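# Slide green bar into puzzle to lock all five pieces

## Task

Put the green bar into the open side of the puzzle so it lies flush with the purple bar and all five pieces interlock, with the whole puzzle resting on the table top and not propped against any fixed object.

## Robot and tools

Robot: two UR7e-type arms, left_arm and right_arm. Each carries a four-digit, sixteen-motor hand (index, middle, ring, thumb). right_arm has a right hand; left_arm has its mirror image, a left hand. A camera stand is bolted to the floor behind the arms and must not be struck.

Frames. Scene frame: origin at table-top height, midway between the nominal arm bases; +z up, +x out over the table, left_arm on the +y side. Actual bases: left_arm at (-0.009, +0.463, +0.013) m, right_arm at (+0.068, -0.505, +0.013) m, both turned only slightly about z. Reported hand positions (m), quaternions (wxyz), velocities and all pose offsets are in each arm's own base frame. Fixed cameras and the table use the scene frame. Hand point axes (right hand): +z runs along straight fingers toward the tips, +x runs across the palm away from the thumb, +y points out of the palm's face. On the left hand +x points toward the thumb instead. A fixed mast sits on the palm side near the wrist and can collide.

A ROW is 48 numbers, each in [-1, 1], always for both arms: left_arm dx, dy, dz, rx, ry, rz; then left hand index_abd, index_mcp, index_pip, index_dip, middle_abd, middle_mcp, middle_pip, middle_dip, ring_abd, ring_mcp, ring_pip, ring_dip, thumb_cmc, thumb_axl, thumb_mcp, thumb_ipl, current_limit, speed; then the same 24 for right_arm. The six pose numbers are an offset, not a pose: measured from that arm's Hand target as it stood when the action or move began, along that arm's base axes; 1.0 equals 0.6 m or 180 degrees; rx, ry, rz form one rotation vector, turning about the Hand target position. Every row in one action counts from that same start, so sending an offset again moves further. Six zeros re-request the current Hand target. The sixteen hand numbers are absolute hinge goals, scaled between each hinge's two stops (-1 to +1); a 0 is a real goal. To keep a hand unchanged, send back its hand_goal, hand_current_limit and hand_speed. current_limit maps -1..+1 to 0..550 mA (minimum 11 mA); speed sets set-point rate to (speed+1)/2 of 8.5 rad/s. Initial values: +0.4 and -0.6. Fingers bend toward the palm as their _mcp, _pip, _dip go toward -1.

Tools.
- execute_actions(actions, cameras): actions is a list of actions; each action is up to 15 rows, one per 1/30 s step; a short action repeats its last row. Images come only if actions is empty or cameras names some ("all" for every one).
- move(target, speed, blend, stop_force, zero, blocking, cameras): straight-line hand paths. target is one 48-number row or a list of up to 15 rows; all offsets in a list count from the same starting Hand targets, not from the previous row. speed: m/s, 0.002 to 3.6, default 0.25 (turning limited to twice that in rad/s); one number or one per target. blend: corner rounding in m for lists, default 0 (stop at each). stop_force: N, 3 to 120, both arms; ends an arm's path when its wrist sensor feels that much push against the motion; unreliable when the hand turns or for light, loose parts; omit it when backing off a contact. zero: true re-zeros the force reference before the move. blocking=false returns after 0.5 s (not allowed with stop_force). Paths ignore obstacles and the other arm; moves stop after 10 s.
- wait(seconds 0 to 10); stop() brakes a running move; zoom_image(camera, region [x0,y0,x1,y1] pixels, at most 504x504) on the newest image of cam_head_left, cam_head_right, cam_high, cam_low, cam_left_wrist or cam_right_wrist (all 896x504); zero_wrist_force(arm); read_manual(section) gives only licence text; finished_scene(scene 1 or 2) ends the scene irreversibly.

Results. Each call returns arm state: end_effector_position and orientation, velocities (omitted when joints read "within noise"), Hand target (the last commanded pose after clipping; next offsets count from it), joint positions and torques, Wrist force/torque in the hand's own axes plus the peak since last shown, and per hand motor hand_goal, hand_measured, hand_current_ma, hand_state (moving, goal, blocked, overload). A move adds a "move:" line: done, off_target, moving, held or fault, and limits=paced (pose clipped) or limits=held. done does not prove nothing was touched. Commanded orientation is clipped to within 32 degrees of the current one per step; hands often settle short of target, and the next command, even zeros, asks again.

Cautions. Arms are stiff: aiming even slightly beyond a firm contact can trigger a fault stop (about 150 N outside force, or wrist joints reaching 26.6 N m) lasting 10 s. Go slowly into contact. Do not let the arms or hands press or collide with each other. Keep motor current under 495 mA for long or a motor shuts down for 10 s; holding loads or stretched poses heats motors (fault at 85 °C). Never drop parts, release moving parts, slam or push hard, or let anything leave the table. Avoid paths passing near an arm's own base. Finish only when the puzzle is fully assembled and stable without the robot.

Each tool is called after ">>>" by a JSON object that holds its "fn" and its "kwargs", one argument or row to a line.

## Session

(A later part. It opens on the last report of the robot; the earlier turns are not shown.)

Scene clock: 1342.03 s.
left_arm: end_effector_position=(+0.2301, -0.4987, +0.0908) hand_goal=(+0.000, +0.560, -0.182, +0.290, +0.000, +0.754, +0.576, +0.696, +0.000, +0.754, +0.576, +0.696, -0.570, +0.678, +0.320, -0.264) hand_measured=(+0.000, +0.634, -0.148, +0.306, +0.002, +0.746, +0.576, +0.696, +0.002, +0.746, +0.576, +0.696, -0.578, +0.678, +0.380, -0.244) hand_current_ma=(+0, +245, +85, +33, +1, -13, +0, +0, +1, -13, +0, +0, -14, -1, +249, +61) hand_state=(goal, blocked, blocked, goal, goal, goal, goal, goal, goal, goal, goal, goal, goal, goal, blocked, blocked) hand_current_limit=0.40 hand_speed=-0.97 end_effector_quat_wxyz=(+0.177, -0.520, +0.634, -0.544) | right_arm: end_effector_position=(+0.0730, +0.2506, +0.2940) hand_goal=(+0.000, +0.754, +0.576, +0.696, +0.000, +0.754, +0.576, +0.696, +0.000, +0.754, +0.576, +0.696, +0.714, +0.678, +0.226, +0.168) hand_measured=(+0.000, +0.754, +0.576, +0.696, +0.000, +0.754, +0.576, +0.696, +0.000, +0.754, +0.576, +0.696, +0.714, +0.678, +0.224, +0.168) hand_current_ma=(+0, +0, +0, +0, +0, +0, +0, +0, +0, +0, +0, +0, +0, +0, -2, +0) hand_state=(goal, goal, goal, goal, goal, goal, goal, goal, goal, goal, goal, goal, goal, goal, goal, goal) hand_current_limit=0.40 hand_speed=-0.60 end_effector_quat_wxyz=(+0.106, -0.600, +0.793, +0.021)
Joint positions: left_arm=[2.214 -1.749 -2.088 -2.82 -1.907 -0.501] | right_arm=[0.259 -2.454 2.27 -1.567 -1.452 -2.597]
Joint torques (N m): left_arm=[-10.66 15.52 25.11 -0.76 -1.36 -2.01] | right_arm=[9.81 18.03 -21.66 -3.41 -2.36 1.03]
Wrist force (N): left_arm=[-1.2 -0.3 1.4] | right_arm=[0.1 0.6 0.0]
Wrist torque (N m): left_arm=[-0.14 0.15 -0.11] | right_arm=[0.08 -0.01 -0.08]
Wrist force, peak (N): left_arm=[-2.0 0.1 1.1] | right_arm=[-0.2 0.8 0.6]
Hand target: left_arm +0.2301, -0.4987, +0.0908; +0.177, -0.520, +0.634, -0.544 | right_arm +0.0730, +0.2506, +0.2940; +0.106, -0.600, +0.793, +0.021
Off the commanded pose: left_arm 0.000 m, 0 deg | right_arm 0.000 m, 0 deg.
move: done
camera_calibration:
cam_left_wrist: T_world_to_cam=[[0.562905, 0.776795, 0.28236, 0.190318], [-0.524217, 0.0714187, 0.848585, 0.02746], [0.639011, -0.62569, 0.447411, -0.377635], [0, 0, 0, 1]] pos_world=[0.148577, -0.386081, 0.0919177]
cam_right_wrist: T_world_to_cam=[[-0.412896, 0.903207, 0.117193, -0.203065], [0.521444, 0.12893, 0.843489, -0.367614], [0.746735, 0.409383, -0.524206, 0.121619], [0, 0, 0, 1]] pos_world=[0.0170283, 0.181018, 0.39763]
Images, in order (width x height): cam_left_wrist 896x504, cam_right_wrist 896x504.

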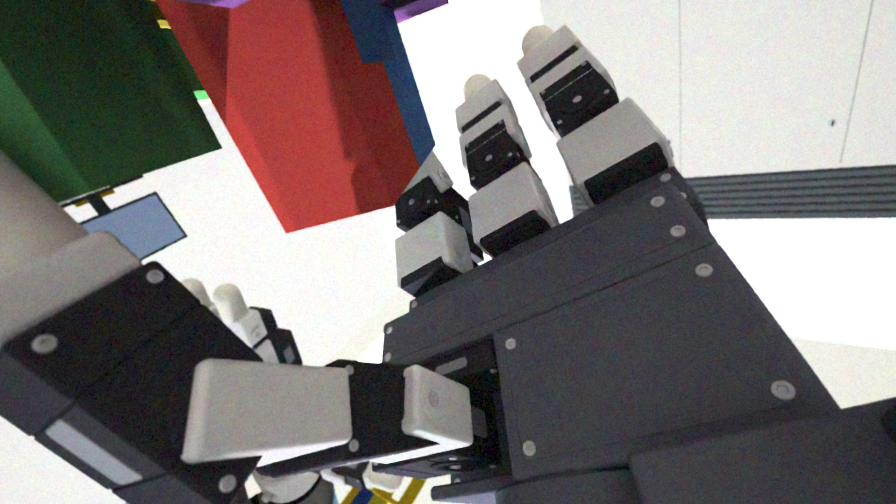

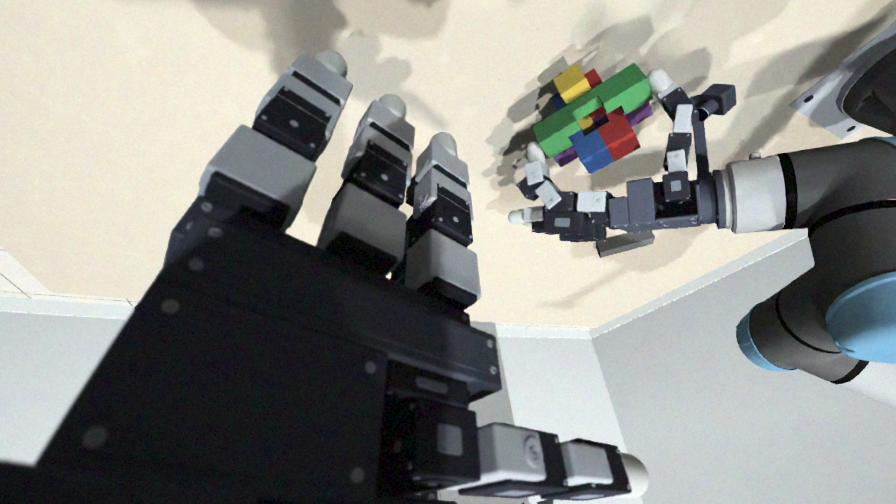

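>>> {"fn": "move", "kwargs": {
  "target": [0.0003,-0.0002,-0.0048,-0.0272,0.0196,0,0,0.56,-0.182,0.29,0,0.754,0.576,0.696,0,0.754,0.576,0.696,-0.571,0.678,0.32,-0.265,0.4,-0.97,0.088,0.175,-0.155,0,0,0,0,0.754,0.576,0.696,0,0.754,0.576,0.696,0,0.754,0.576,0.696,0.714,0.678,0.226,0.168,0.4,-0.6],
  "speed": 0.05,
  "cameras": ["cam_right_wrist","cam_left_wrist","cam_high"]
}}

>>> {"fn": "zoom_image", "kwargs": {
  "camera": "cam_left_wrist",
  "region": [0, 0, 440, 250]
}}

Scene clock: 1383.67 s.
left_arm: end_effector_position=(+0.2303, -0.4988, +0.0879) hand_goal=(+0.000, +0.560, -0.182, +0.290, +0.000, +0.754, +0.576, +0.696, +0.000, +0.754, +0.576, +0.696, -0.570, +0.678, +0.320, -0.264) hand_measured=(+0.000, +0.634, -0.148, +0.306, +0.002, +0.746, +0.576, +0.696, +0.002, +0.746, +0.576, +0.696, -0.578, +0.678, +0.380, -0.244) hand_current_ma=(+0, +245, +85, +33, +1, -13, +0, +0, +1, -13, +0, +0, -14, -1, +249, +61) hand_state=(goal, blocked, blocked, goal, goal, goal, goal, goal, goal, goal, goal, goal, goal, goal, blocked, blocked) hand_current_limit=0.40 hand_speed=-0.97 end_effector_quat_wxyz=(+0.135, -0.544, +0.615, -0.554) | right_arm: end_effector_position=(+0.1258, +0.3556, +0.2010) hand_goal=(+0.000, +0.754, +0.576, +0.696, +0.000, +0.754, +0.576, +0.696, +0.000, +0.754, +0.576, +0.696, +0.714, +0.678, +0.226, +0.168) hand_measured=(+0.000, +0.754, +0.576, +0.696, +0.000, +0.754, +0.576, +0.696, +0.000, +0.754, +0.576, +0.696, +0.714, +0.678, +0.224, +0.168) hand_current_ma=(+0, +0, +0, +0, +0, +0, +0, +0, +0, +0, +0, +0, +0, +0, -2, +0) hand_state=(goal, goal, goal, goal, goal, goal, goal, goal, goal, goal, goal, goal, goal, goal, goal, goal) hand_current_limit=0.40 hand_speed=-0.60 end_effector_quat_wxyz=(+0.106, -0.600, +0.793, +0.021)
Joint positions: left_arm=[2.257 -1.742 -2.124 -2.786 -1.83 -0.583] | right_arm=[0.591 -1.982 2.358 -2.155 -1.516 -2.27]
Joint torques (N m): left_arm=[9.09 33.34 9.37 2.56 1.25 -2.15] | right_arm=[9.78 5.9 -27.1 -4.07 -2.26 1.33]
Wrist force (N): left_arm=[-1.1 -0.1 1.1] | right_arm=[0.0 0.4 -0.1]
Wrist torque (N m): left_arm=[-0.09 0.13 -0.08] | right_arm=[0.05 0.01 -0.09]
Wrist force, peak (N): left_arm=[-1.7 -0.8 0.9] | right_arm=[0.3 1.0 0.3]
Hand target: left_arm +0.2303, -0.4988, +0.0879; +0.135, -0.544, +0.615, -0.555 | right_arm +0.1258, +0.3556, +0.2010; +0.106, -0.600, +0.793, +0.021
Off the commanded pose: left_arm 0.000 m, 0 deg | right_arm 0.000 m, 0 deg.
move: done
camera_calibration:
cam_left_wrist: T_world_to_cam=[[0.577137, 0.796581, 0.179923, 0.206722], [-0.47125, 0.14492, 0.870012, 0.0525755], [0.666961, -0.586905, 0.459028, -0.364701], [0, 0, 0, 1]] pos_world=[0.148711, -0.386335, 0.0844725]
cam_right_wrist: T_world_to_cam=[[-0.412896, 0.903207, 0.117193, -0.265153], [0.521444, 0.12893, 0.843489, -0.330174], [0.746735, 0.409383, -0.524206, -0.00942969], [0, 0, 0, 1]] pos_world=[0.0697283, 0.285918, 0.30463]
Images, in order (width x height): cam_high 896x504, cam_left_wrist 896x504, cam_right_wrist 896x504.

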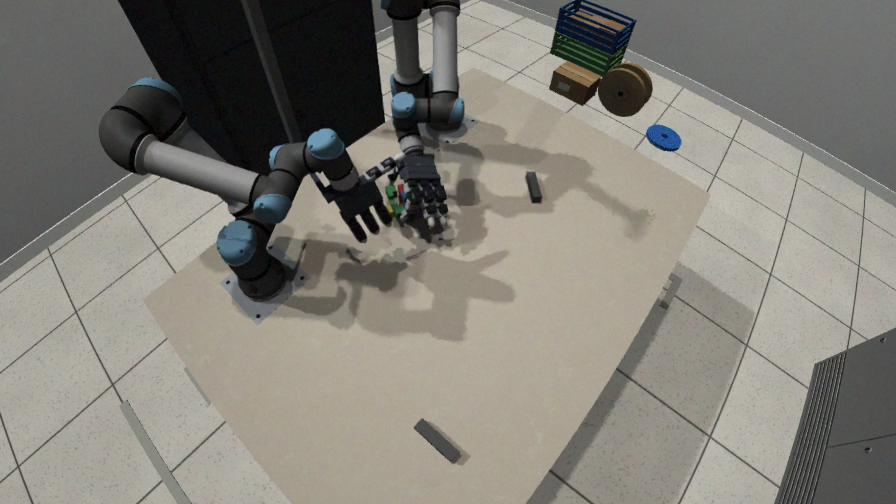

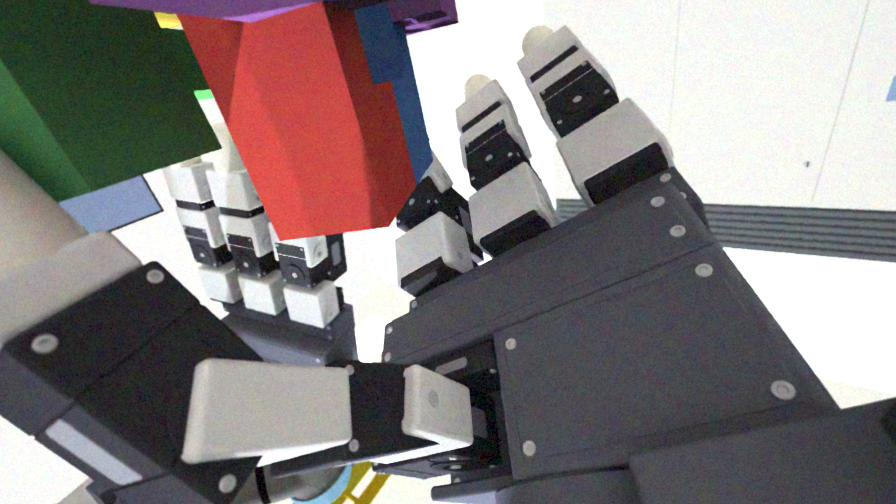

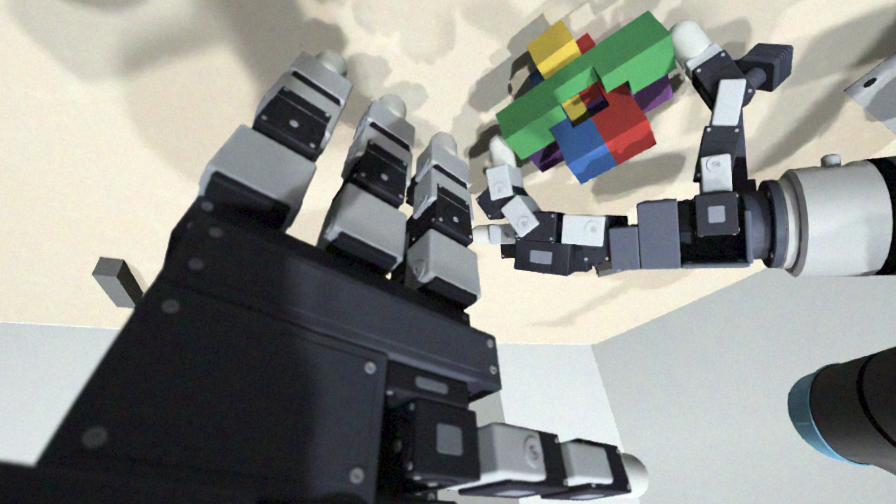

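Scaled by 1.145 from the camera's 896x504 image, which has a finer 1280x720 frame.

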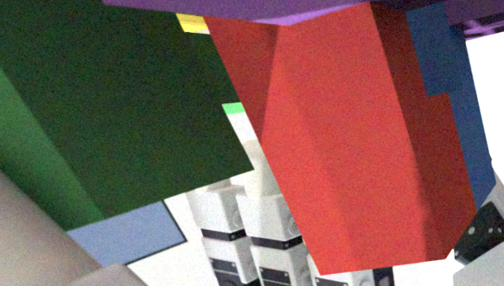

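>>> {"fn": "zoom_image", "kwargs": {
  "camera": "cam_left_wrist",
  "region": [140, 0, 300, 90]
}}

>>> {"fn": "zoom_image", "kwargs": {
  "camera": "cam_left_wrist",
  "region": [0, 0, 140, 80]
}}

>>> {"fn": "zoom_image", "kwargs": {
  "camera": "cam_left_wrist",
  "region": [180, 80, 440, 250]
}}

>>> {"fn": "zoom_image", "kwargs": {
  "camera": "cam_right_wrist",
  "region": [480, 0, 700, 200]
}}

Scaled by 3.150 from the camera's 896x504 image, which has a finer 1280x720 frame.

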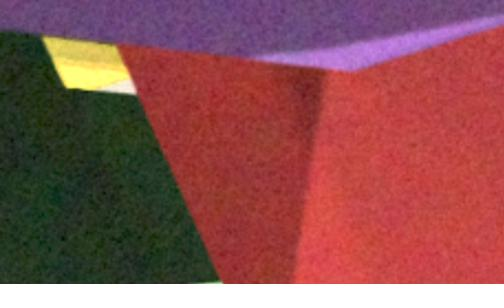

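Scaled by 3.600 from the camera's 896x504 image, which has a finer 1280x720 frame.

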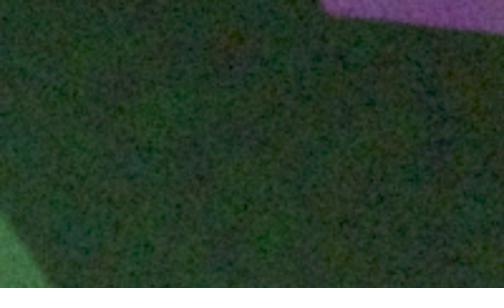

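Scaled by 1.938 from the camera's 896x504 image, which has a finer 1280x720 frame.

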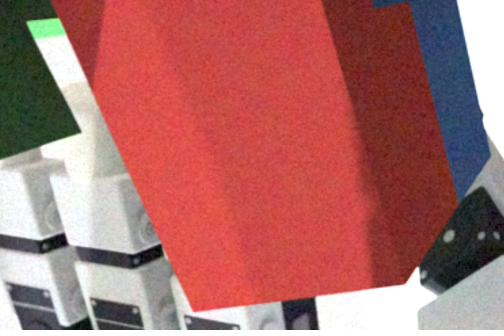

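Scaled by 2.291 from the camera's 896x504 image, which has a finer 1280x720 frame.

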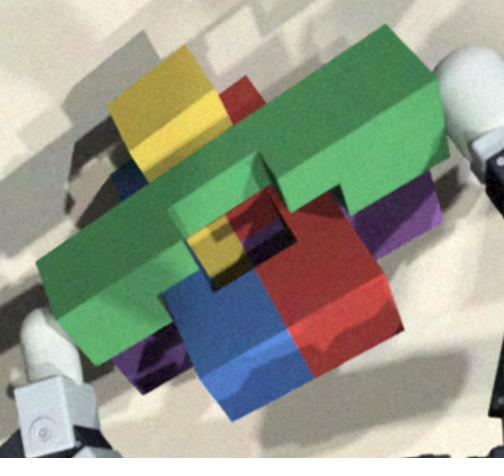

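>>> {"fn": "zoom_image", "kwargs": {
  "camera": "cam_left_wrist",
  "region": [150, 20, 230, 160]
}}

>>> {"fn": "zoom_image", "kwargs": {
  "camera": "cam_left_wrist",
  "region": [0, 50, 120, 200]
}}

>>> {"fn": "zoom_image", "kwargs": {
  "camera": "cam_right_wrist",
  "region": [540, 110, 600, 170]
}}

>>> {"fn": "zoom_image", "kwargs": {
  "camera": "cam_right_wrist",
  "region": [600, 60, 660, 120]
}}

Scaled by 3.600 from the camera's 896x504 image, which has a finer 1280x720 frame.

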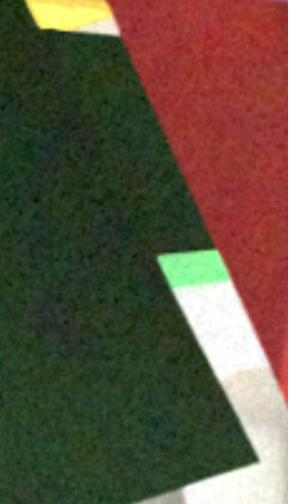

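Scaled by 3.360 from the camera's 896x504 image, which has a finer 1280x720 frame.

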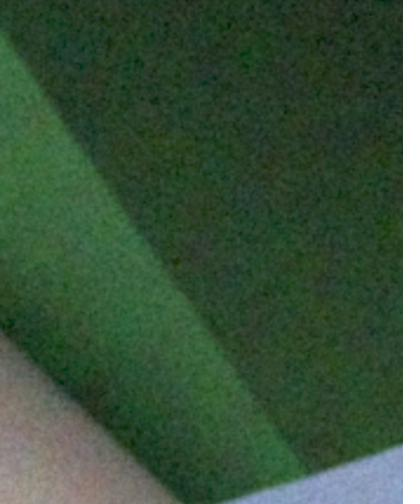

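Scaled by 8.400 from the camera's 896x504 image, which has a finer 1280x720 frame.

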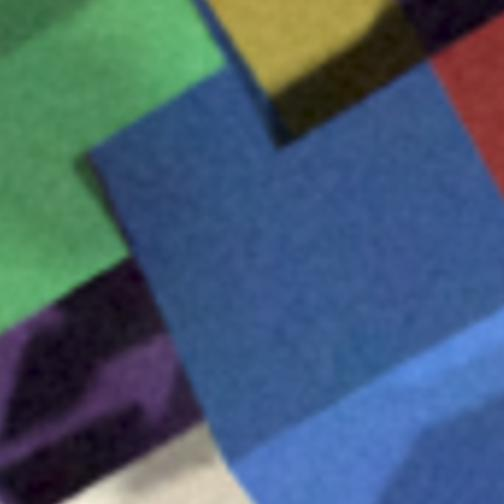

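Scaled by 8.400 from the camera's 896x504 image, which has a finer 1280x720 frame.

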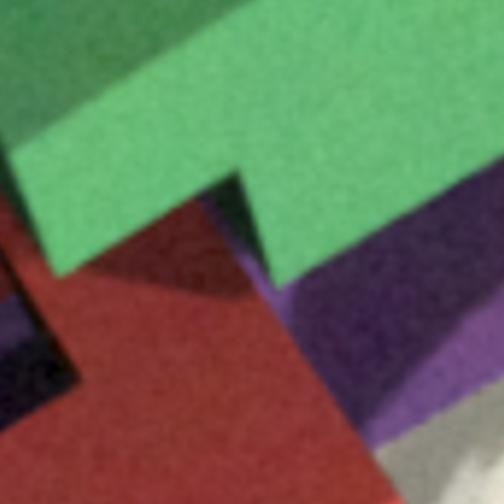

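>>> {"fn": "move", "kwargs": {
  "target": [0.00243,0.00437,0.0021,0.01408,-0.00783,0,0,0.56,-0.182,0.29,0,0.754,0.576,0.696,0,0.754,0.576,0.696,-0.571,0.678,0.32,-0.265,0.4,-0.97,0,0,0,0,0,0,0,0.754,0.576,0.696,0,0.754,0.576,0.696,0,0.754,0.576,0.696,0.714,0.678,0.226,0.168,0.4,-0.6],
  "speed": 0.02,
  "cameras": ["cam_right_wrist","cam_left_wrist"]
}}

>>> {"fn": "zoom_image", "kwargs": {
  "camera": "cam_right_wrist",
  "region": [540, 110, 600, 170]
}}

>>> {"fn": "zoom_image", "kwargs": {
  "camera": "cam_right_wrist",
  "region": [600, 60, 660, 120]
}}

>>> {"fn": "zoom_image", "kwargs": {
  "camera": "cam_right_wrist",
  "region": [540, 90, 660, 210]
}}

>>> {"fn": "zoom_image", "kwargs": {
  "camera": "cam_left_wrist",
  "region": [150, 20, 230, 160]
}}

Scene clock: 1416.80 s.
left_arm: end_effector_position=(+0.2317, -0.4962, +0.0892) hand_goal=(+0.000, +0.560, -0.182, +0.290, +0.000, +0.754, +0.576, +0.696, +0.000, +0.754, +0.576, +0.696, -0.570, +0.678, +0.320, -0.264) hand_measured=(+0.000, +0.634, -0.148, +0.306, +0.002, +0.746, +0.576, +0.696, +0.002, +0.746, +0.576, +0.696, -0.578, +0.678, +0.380, -0.244) hand_current_ma=(+0, +245, +85, +33, +1, -13, +0, +0, +1, -13, +0, +0, -15, -1, +249, +61) hand_state=(goal, blocked, blocked, goal, goal, goal, goal, goal, goal, goal, goal, goal, goal, goal, blocked, blocked) hand_current_limit=0.40 hand_speed=-0.97 end_effector_quat_wxyz=(+0.155, -0.534, +0.626, -0.547) | right_arm: end_effector_position=(+0.1258, +0.3556, +0.2010) hand_goal=(+0.000, +0.754, +0.576, +0.696, +0.000, +0.754, +0.576, +0.696, +0.000, +0.754, +0.576, +0.696, +0.714, +0.678, +0.226, +0.168) hand_measured=(+0.000, +0.754, +0.576, +0.696, +0.000, +0.754, +0.576, +0.696, +0.000, +0.754, +0.576, +0.696, +0.714, +0.678, +0.224, +0.168) hand_current_ma=(+0, +0, +0, +0, +0, +0, +0, +0, +0, +0, +0, +0, +0, +0, -2, +0) hand_state=(goal, goal, goal, goal, goal, goal, goal, goal, goal, goal, goal, goal, goal, goal, goal, goal) hand_current_limit=0.40 hand_speed=-0.60 end_effector_quat_wxyz=(+0.106, -0.600, +0.793, +0.021)
Joint positions: left_arm=[2.245 -1.741 -2.109 -2.81 -1.858 -0.542] | right_arm=[0.591 -1.982 2.358 -2.155 -1.516 -2.27]
Joint torques (N m): left_arm=[-11.06 32.15 25.34 -0.81 -1.02 1.92] | right_arm=[9.33 5.2 -26.01 -4.25 -2.48 1.41]
Wrist force (N): left_arm=[-1.2 -0.3 1.1] | right_arm=[0.1 0.3 0.3]
Wrist torque (N m): left_arm=[-0.13 0.14 -0.31] | right_arm=[0.00 -0.03 -0.08]
Wrist force, peak (N): left_arm=[-1.6 -0.4 1.3] | right_arm=[0.4 0.6 0.2]
Hand target: left_arm +0.2317, -0.4962, +0.0892; +0.155, -0.534, +0.626, -0.547 | right_arm +0.1258, +0.3556, +0.2010; +0.106, -0.600, +0.793, +0.021
Off the commanded pose: left_arm 0.000 m, 0 deg | right_arm 0.000 m, 0 deg.
move: done
camera_calibration:
cam_left_wrist: T_world_to_cam=[[0.572165, 0.787553, 0.228884, 0.195899], [-0.492499, 0.10678, 0.863738, 0.0382931], [0.655799, -0.606926, 0.448964, -0.371191], [0, 0, 0, 1]] pos_world=[0.1502, -0.383655, 0.0887381]
cam_right_wrist: T_world_to_cam=[[-0.412896, 0.903207, 0.117193, -0.265202], [0.521444, 0.12893, 0.843489, -0.330239], [0.746735, 0.409383, -0.524206, -0.00954531], [0, 0, 0, 1]] pos_world=[0.0698283, 0.286018, 0.30463]
Images, in order (width x height): cam_left_wrist 896x504, cam_right_wrist 896x504.

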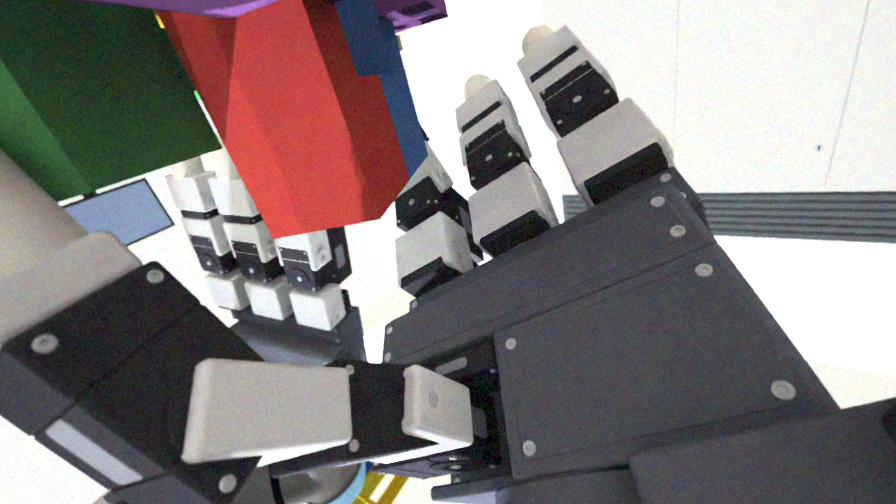

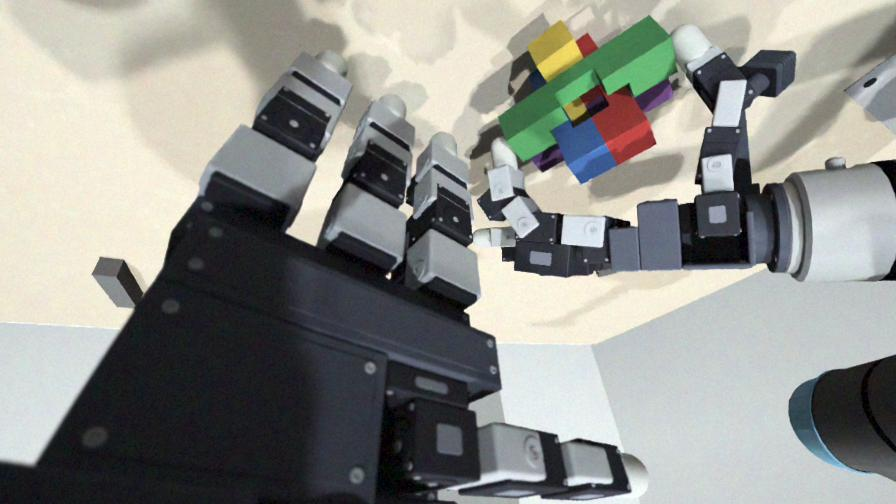

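Scaled by 8.400 from the camera's 896x504 image, which has a finer 1280x720 frame.

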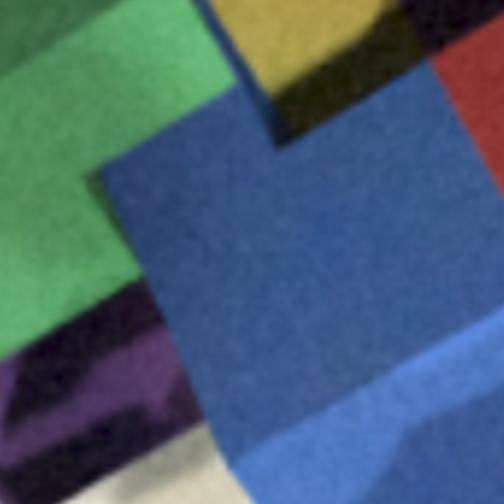

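Scaled by 8.400 from the camera's 896x504 image, which has a finer 1280x720 frame.

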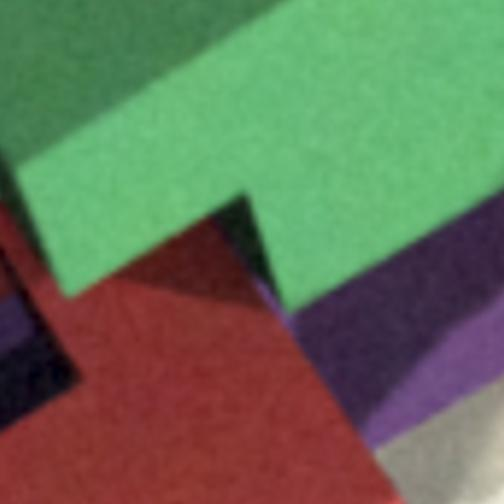

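Scaled by 4.200 from the camera's 896x504 image, which has a finer 1280x720 frame.

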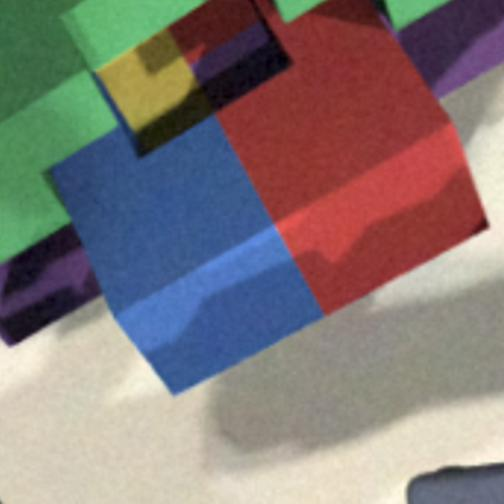

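Scaled by 3.600 from the camera's 896x504 image, which has a finer 1280x720 frame.

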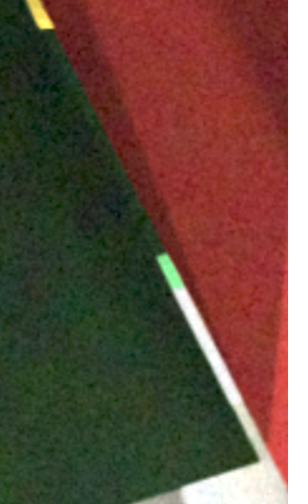

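>>> {"fn": "zoom_image", "kwargs": {
  "camera": "cam_left_wrist",
  "region": [185, 80, 235, 160]
}}

>>> {"fn": "zoom_image", "kwargs": {
  "camera": "cam_left_wrist",
  "region": [145, 0, 195, 80]
}}

>>> {"fn": "zoom_image", "kwargs": {
  "camera": "cam_left_wrist",
  "region": [210, 120, 300, 250]
}}

Scaled by 6.300 from the camera's 896x504 image, which has a finer 1280x720 frame.

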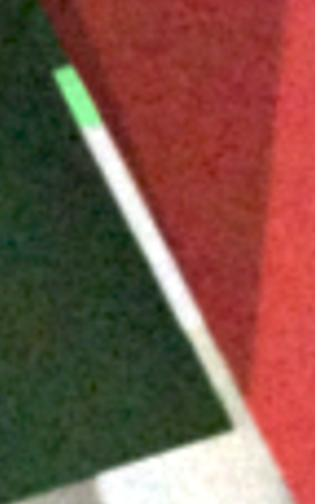

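Scaled by 6.300 from the camera's 896x504 image, which has a finer 1280x720 frame.

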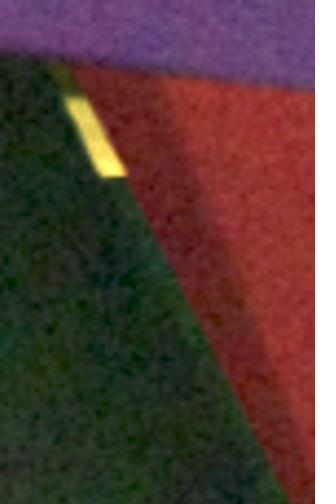

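Scaled by 3.877 from the camera's 896x504 image, which has a finer 1280x720 frame.

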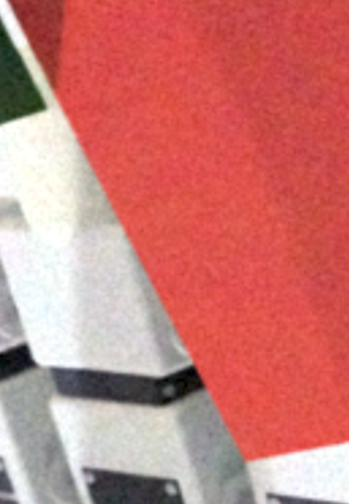

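>>> {"fn": "zoom_image", "kwargs": {
  "camera": "cam_right_wrist",
  "region": [555, 155, 595, 195]
}}

>>> {"fn": "zoom_image", "kwargs": {
  "camera": "cam_right_wrist",
  "region": [625, 110, 665, 150]
}}

>>> {"fn": "zoom_image", "kwargs": {
  "camera": "cam_right_wrist",
  "region": [490, 100, 550, 160]
}}

>>> {"fn": "zoom_image", "kwargs": {
  "camera": "cam_right_wrist",
  "region": [635, 0, 695, 60]
}}

Scaled by 12.600 from the camera's 896x504 image, which has a finer 1280x720 frame.

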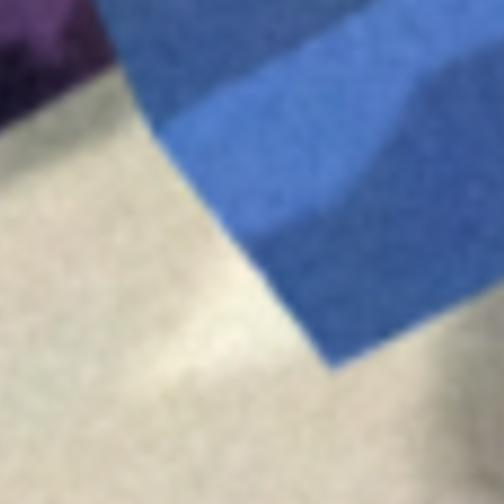

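Scaled by 12.600 from the camera's 896x504 image, which has a finer 1280x720 frame.

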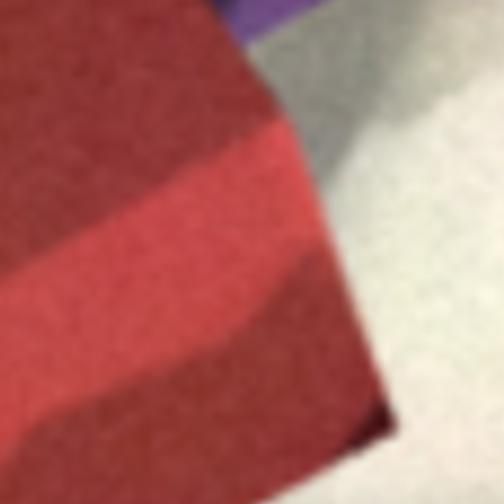

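Scaled by 8.400 from the camera's 896x504 image, which has a finer 1280x720 frame.

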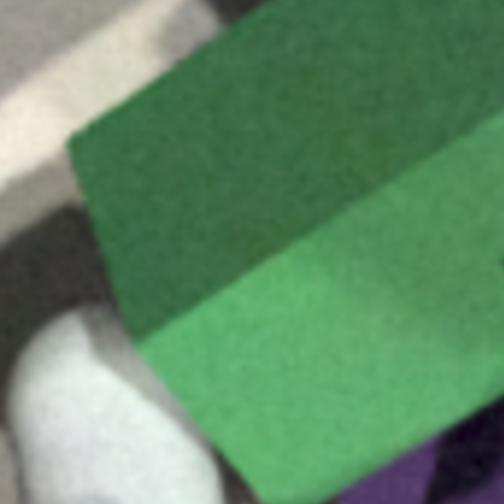

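Scaled by 8.400 from the camera's 896x504 image, which has a finer 1280x720 frame.

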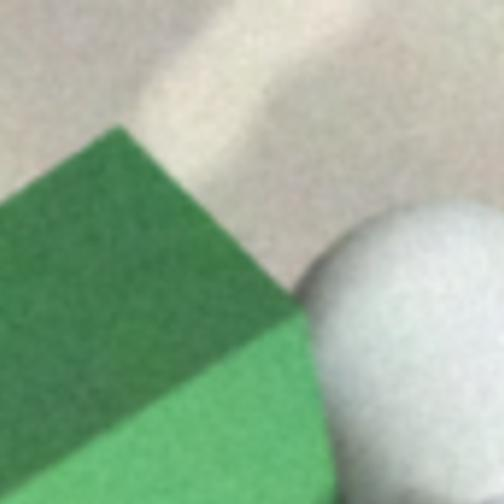

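>>> {"fn": "move", "kwargs": {
  "target": [0.00193,0.00277,-0.00073,-0.00486,0.0027,0.01,0,0.56,-0.182,0.29,0,0.754,0.576,0.696,0,0.754,0.576,0.696,-0.571,0.678,0.32,-0.265,0.4,-0.97,0,0,0,0,0,0,0,0.754,0.576,0.696,0,0.754,0.576,0.696,0,0.754,0.576,0.696,0.714,0.678,0.226,0.168,0.4,-0.6],
  "speed": 0.01,
  "cameras": ["cam_right_wrist","cam_left_wrist"]
}}

>>> {"fn": "zoom_image", "kwargs": {
  "camera": "cam_right_wrist",
  "region": [540, 110, 600, 170]
}}

>>> {"fn": "zoom_image", "kwargs": {
  "camera": "cam_right_wrist",
  "region": [600, 60, 660, 120]
}}

>>> {"fn": "zoom_image", "kwargs": {
  "camera": "cam_right_wrist",
  "region": [490, 100, 550, 160]
}}

>>> {"fn": "zoom_image", "kwargs": {
  "camera": "cam_right_wrist",
  "region": [635, 0, 695, 60]
}}

>>> {"fn": "zoom_image", "kwargs": {
  "camera": "cam_left_wrist",
  "region": [145, 0, 235, 160]
}}

Scene clock: 1517.23 s.
left_arm: end_effector_position=(+0.2329, -0.4946, +0.0888) hand_goal=(+0.000, +0.560, -0.182, +0.290, +0.000, +0.754, +0.576, +0.696, +0.000, +0.754, +0.576, +0.696, -0.570, +0.678, +0.320, -0.264) hand_measured=(+0.000, +0.634, -0.148, +0.306, +0.002, +0.746, +0.576, +0.696, +0.002, +0.746, +0.576, +0.696, -0.578, +0.678, +0.380, -0.244) hand_current_ma=(+0, +245, +85, +33, +1, -13, +0, +0, +1, -13, +0, +0, -15, -1, +249, +61) hand_state=(goal, blocked, blocked, goal, goal, goal, goal, goal, goal, goal, goal, goal, goal, goal, blocked, blocked) hand_current_limit=0.40 hand_speed=-0.97 end_effector_quat_wxyz=(+0.157, -0.547, +0.614, -0.547) | right_arm: end_effector_position=(+0.1258, +0.3556, +0.2010) hand_goal=(+0.000, +0.754, +0.576, +0.696, +0.000, +0.754, +0.576, +0.696, +0.000, +0.754, +0.576, +0.696, +0.714, +0.678, +0.226, +0.168) hand_measured=(+0.000, +0.754, +0.576, +0.696, +0.000, +0.754, +0.576, +0.696, +0.000, +0.754, +0.576, +0.696, +0.714, +0.678, +0.224, +0.168) hand_current_ma=(+0, +0, +0, +0, +0, +0, +0, +0, +0, +0, +0, +0, +0, +0, -2, +0) hand_state=(goal, goal, goal, goal, goal, goal, goal, goal, goal, goal, goal, goal, goal, goal, goal, goal) hand_current_limit=0.40 hand_speed=-0.60 end_effector_quat_wxyz=(+0.106, -0.600, +0.793, +0.021)
Joint positions: left_arm=[2.239 -1.744 -2.111 -2.807 -1.887 -0.572] | right_arm=[0.591 -1.982 2.358 -2.155 -1.516 -2.27]
Joint torques (N m): left_arm=[-11.1 14.61 9.58 2.47 -1.15 -2.04] | right_arm=[9.12 5.43 -26.45 -4.37 -2.52 1.36]
Wrist force (N): left_arm=[-1.2 -0.4 1.0] | right_arm=[0.0 0.5 -0.1]
Wrist torque (N m): left_arm=[-0.12 0.14 -0.10] | right_arm=[0.06 0.00 -0.08]
Wrist force, peak (N): left_arm=[-1.3 -0.3 1.5] | right_arm=[0.1 0.7 0.0]
Hand target: left_arm +0.2329, -0.4946, +0.0888; +0.157, -0.547, +0.614, -0.547 | right_arm +0.1258, +0.3556, +0.2010; +0.106, -0.600, +0.793, +0.021
Off the commanded pose: left_arm 0.000 m, 0 deg | right_arm 0.000 m, 0 deg.
move: done
camera_calibration:
cam_left_wrist: T_world_to_cam=[[0.549017, 0.80841, 0.212257, 0.211228], [-0.488568, 0.104355, 0.866263, 0.0367436], [0.678146, -0.579295, 0.452256, -0.362507], [0, 0, 0, 1]] pos_world=[0.147817, -0.384592, 0.0872819]
cam_right_wrist: T_world_to_cam=[[-0.412896, 0.903207, 0.117193, -0.265202], [0.521444, 0.12893, 0.843489, -0.330239], [0.746735, 0.409383, -0.524206, -0.00954531], [0, 0, 0, 1]] pos_world=[0.0698283, 0.286018, 0.30463]
Images, in order (width x height): cam_left_wrist 896x504, cam_right_wrist 896x504.

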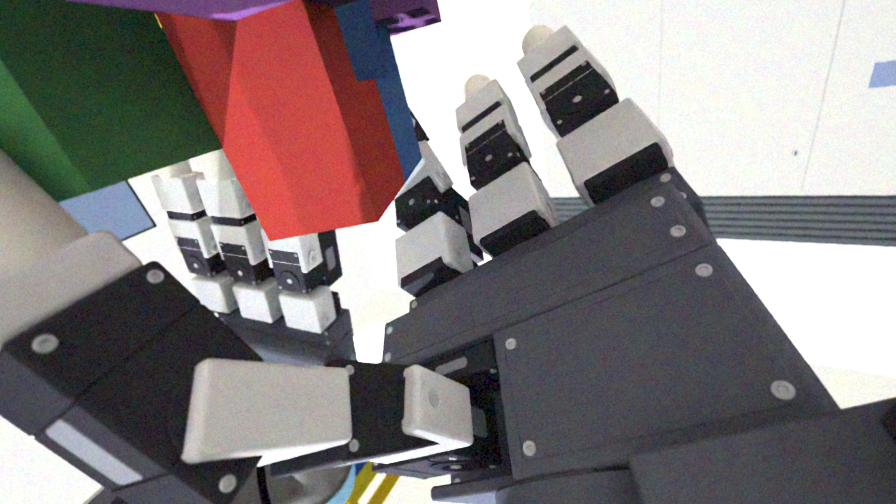

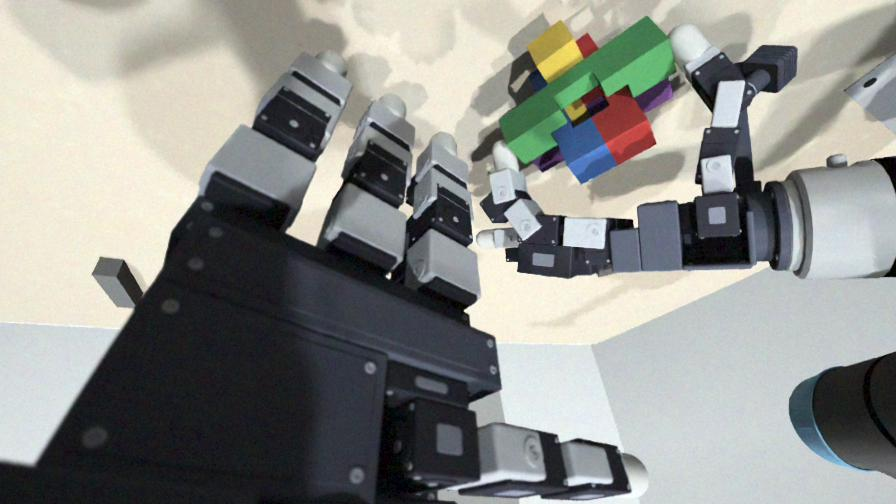

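Scaled by 8.400 from the camera's 896x504 image, which has a finer 1280x720 frame.

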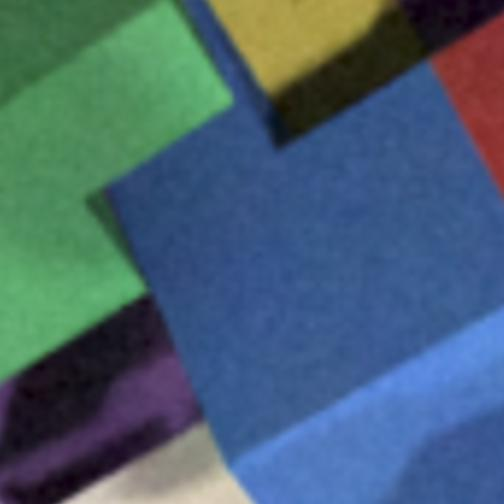

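Scaled by 8.400 from the camera's 896x504 image, which has a finer 1280x720 frame.

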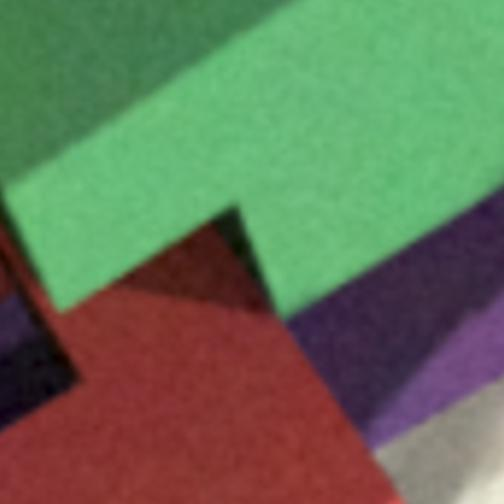

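Scaled by 8.400 from the camera's 896x504 image, which has a finer 1280x720 frame.

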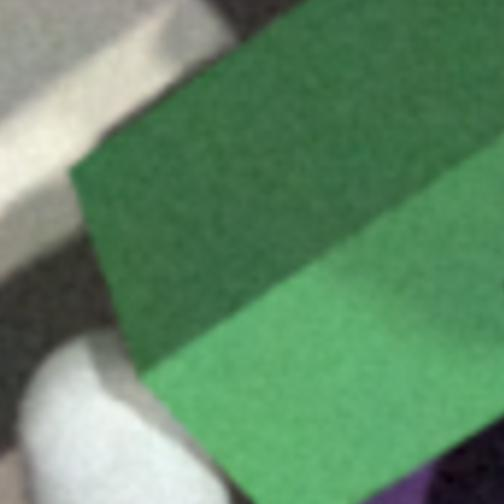

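Scaled by 8.400 from the camera's 896x504 image, which has a finer 1280x720 frame.

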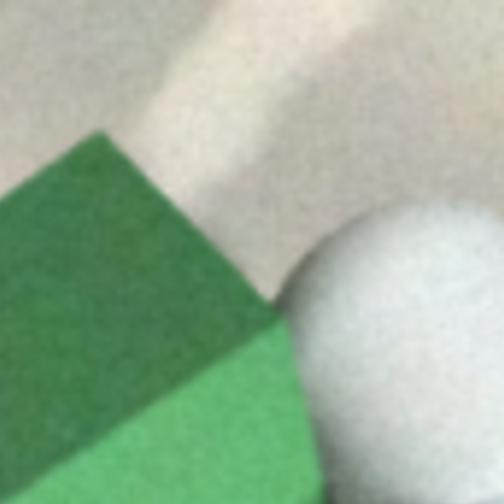

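Scaled by 3.150 from the camera's 896x504 image, which has a finer 1280x720 frame.

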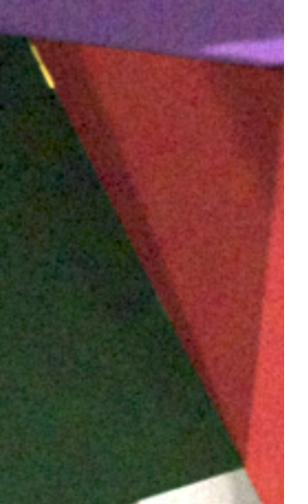

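>>> {"fn": "move", "kwargs": {
  "target": [0.00245,0.00443,0,0,0,-0.0022,0,0.56,-0.182,0.29,0,0.754,0.576,0.696,0,0.754,0.576,0.696,-0.571,0.678,0.32,-0.265,0.4,-0.97,0,0,0,0,0,0,0,0.754,0.576,0.696,0,0.754,0.576,0.696,0,0.754,0.576,0.696,0.714,0.678,0.226,0.168,0.4,-0.6],
  "speed": 0.01,
  "cameras": ["cam_right_wrist","cam_left_wrist"]
}}

>>> {"fn": "zoom_image", "kwargs": {
  "camera": "cam_right_wrist",
  "region": [540, 110, 600, 170]
}}

>>> {"fn": "zoom_image", "kwargs": {
  "camera": "cam_right_wrist",
  "region": [600, 60, 660, 120]
}}

>>> {"fn": "zoom_image", "kwargs": {
  "camera": "cam_right_wrist",
  "region": [555, 155, 595, 195]
}}

>>> {"fn": "zoom_image", "kwargs": {
  "camera": "cam_right_wrist",
  "region": [625, 110, 665, 150]
}}

>>> {"fn": "zoom_image", "kwargs": {
  "camera": "cam_left_wrist",
  "region": [145, 0, 235, 160]
}}

Scene clock: 1531.23 s.
left_arm: end_effector_position=(+0.2344, -0.4919, +0.0888) hand_goal=(+0.000, +0.560, -0.182, +0.290, +0.000, +0.754, +0.576, +0.696, +0.000, +0.754, +0.576, +0.696, -0.570, +0.678, +0.320, -0.264) hand_measured=(+0.000, +0.634, -0.148, +0.306, +0.002, +0.746, +0.576, +0.696, +0.002, +0.746, +0.576, +0.696, -0.578, +0.678, +0.380, -0.244) hand_current_ma=(+0, +245, +85, +33, +1, -13, +0, +0, +1, -13, +0, +0, -15, -1, +249, +61) hand_state=(goal, blocked, blocked, goal, goal, goal, goal, goal, goal, goal, goal, goal, goal, goal, blocked, blocked) hand_current_limit=0.40 hand_speed=-0.97 end_effector_quat_wxyz=(+0.155, -0.545, +0.615, -0.548) | right_arm: end_effector_position=(+0.1258, +0.3556, +0.2010) hand_goal=(+0.000, +0.754, +0.576, +0.696, +0.000, +0.754, +0.576, +0.696, +0.000, +0.754, +0.576, +0.696, +0.714, +0.678, +0.226, +0.168) hand_measured=(+0.000, +0.754, +0.576, +0.696, +0.000, +0.754, +0.576, +0.696, +0.000, +0.754, +0.576, +0.696, +0.714, +0.678, +0.224, +0.168) hand_current_ma=(+0, +0, +0, +0, +0, +0, +0, +0, +0, +0, +0, +0, +0, +0, -2, +0) hand_state=(goal, goal, goal, goal, goal, goal, goal, goal, goal, goal, goal, goal, goal, goal, goal, goal) hand_current_limit=0.40 hand_speed=-0.60 end_effector_quat_wxyz=(+0.106, -0.600, +0.793, +0.021)
Joint positions: left_arm=[2.252 -1.737 -2.119 -2.804 -1.869 -0.565] | right_arm=[0.591 -1.982 2.358 -2.155 -1.516 -2.27]
Joint torques (N m): left_arm=[9.8 33.74 9.61 2.5 1.02 2.05] | right_arm=[10.08 6.18 -26.17 -4.05 -2.43 1.28]
Wrist force (N): left_arm=[-1.3 -0.3 0.5] | right_arm=[-0.1 0.5 0.0]
Wrist torque (N m): left_arm=[-0.14 0.15 -0.31] | right_arm=[0.05 0.01 -0.10]
Wrist force, peak (N): left_arm=[-1.6 -0.5 1.1] | right_arm=[0.0 0.7 0.2]
Hand target: left_arm +0.2344, -0.4919, +0.0888; +0.155, -0.545, +0.615, -0.548 | right_arm +0.1258, +0.3556, +0.2010; +0.106, -0.600, +0.793, +0.021
Off the commanded pose: left_arm 0.000 m, 0 deg | right_arm 0.000 m, 0 deg.
move: done
camera_calibration:
cam_left_wrist: T_world_to_cam=[[0.554447, 0.804706, 0.212217, 0.205208], [-0.487822, 0.107657, 0.866279, 0.0386411], [0.674254, -0.58383, 0.452243, -0.36331], [0, 0, 0, 1]] pos_world=[0.150036, -0.381404, 0.0872817]
cam_right_wrist: T_world_to_cam=[[-0.412896, 0.903207, 0.117193, -0.265202], [0.521444, 0.12893, 0.843489, -0.330239], [0.746735, 0.409383, -0.524206, -0.00954531], [0, 0, 0, 1]] pos_world=[0.0698283, 0.286018, 0.30463]
Images, in order (width x height): cam_left_wrist 896x504, cam_right_wrist 896x504.

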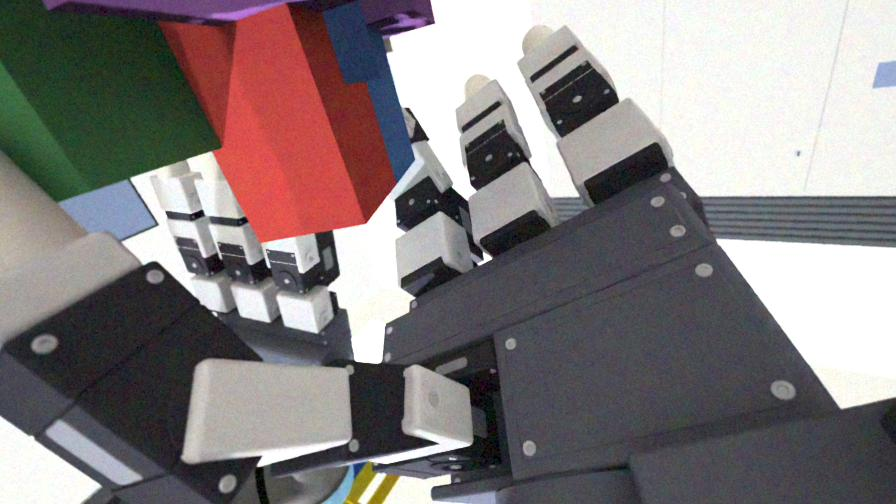

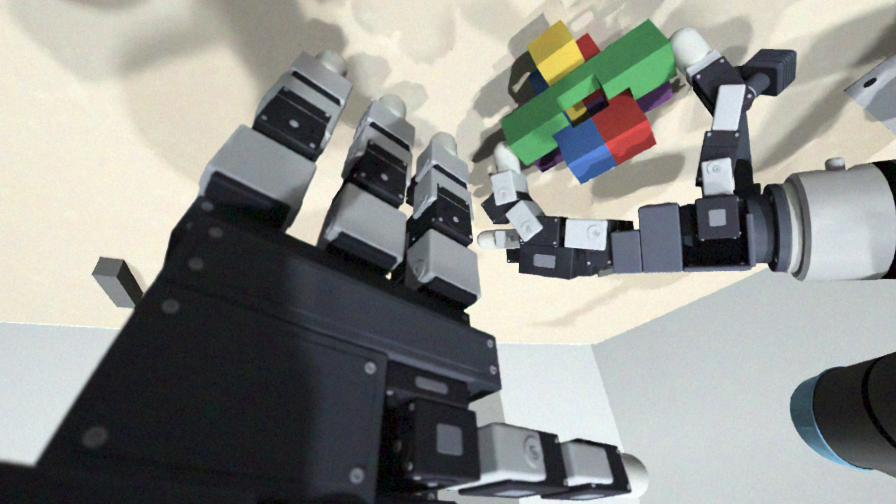

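Scaled by 8.400 from the camera's 896x504 image, which has a finer 1280x720 frame.

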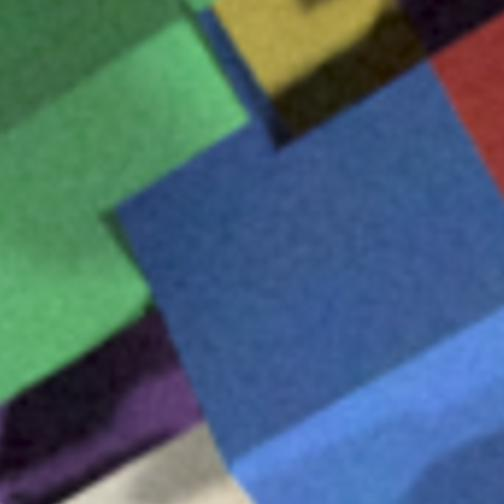

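Scaled by 8.400 from the camera's 896x504 image, which has a finer 1280x720 frame.

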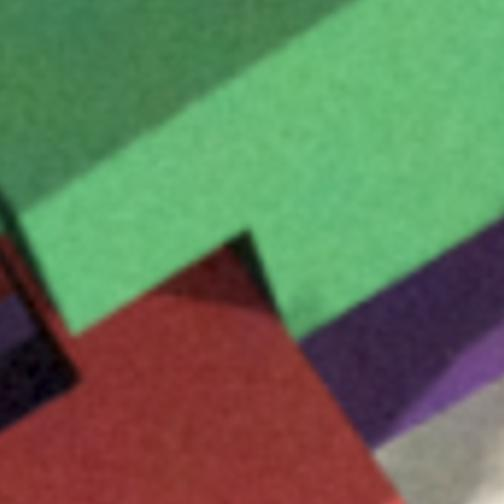

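Scaled by 12.600 from the camera's 896x504 image, which has a finer 1280x720 frame.

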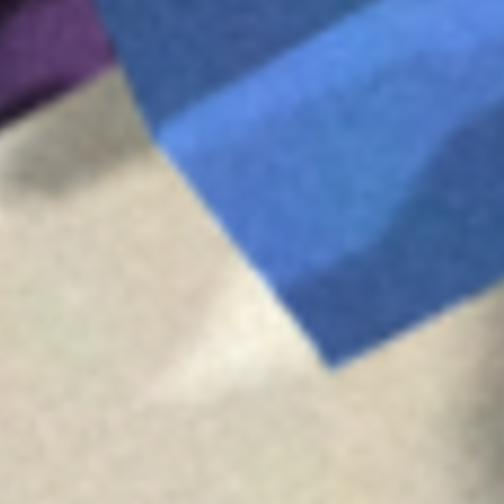

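Scaled by 12.600 from the camera's 896x504 image, which has a finer 1280x720 frame.

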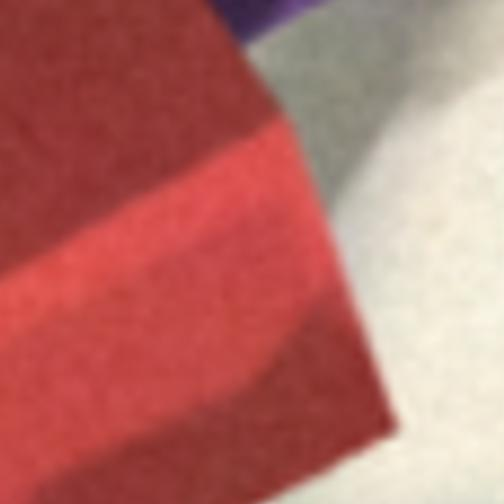

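Scaled by 3.150 from the camera's 896x504 image, which has a finer 1280x720 frame.

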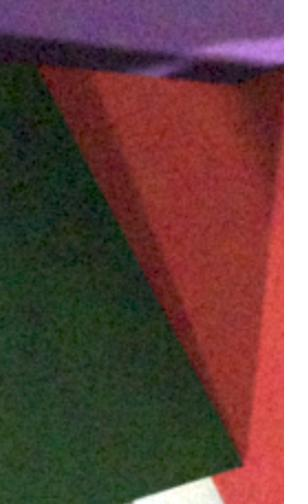

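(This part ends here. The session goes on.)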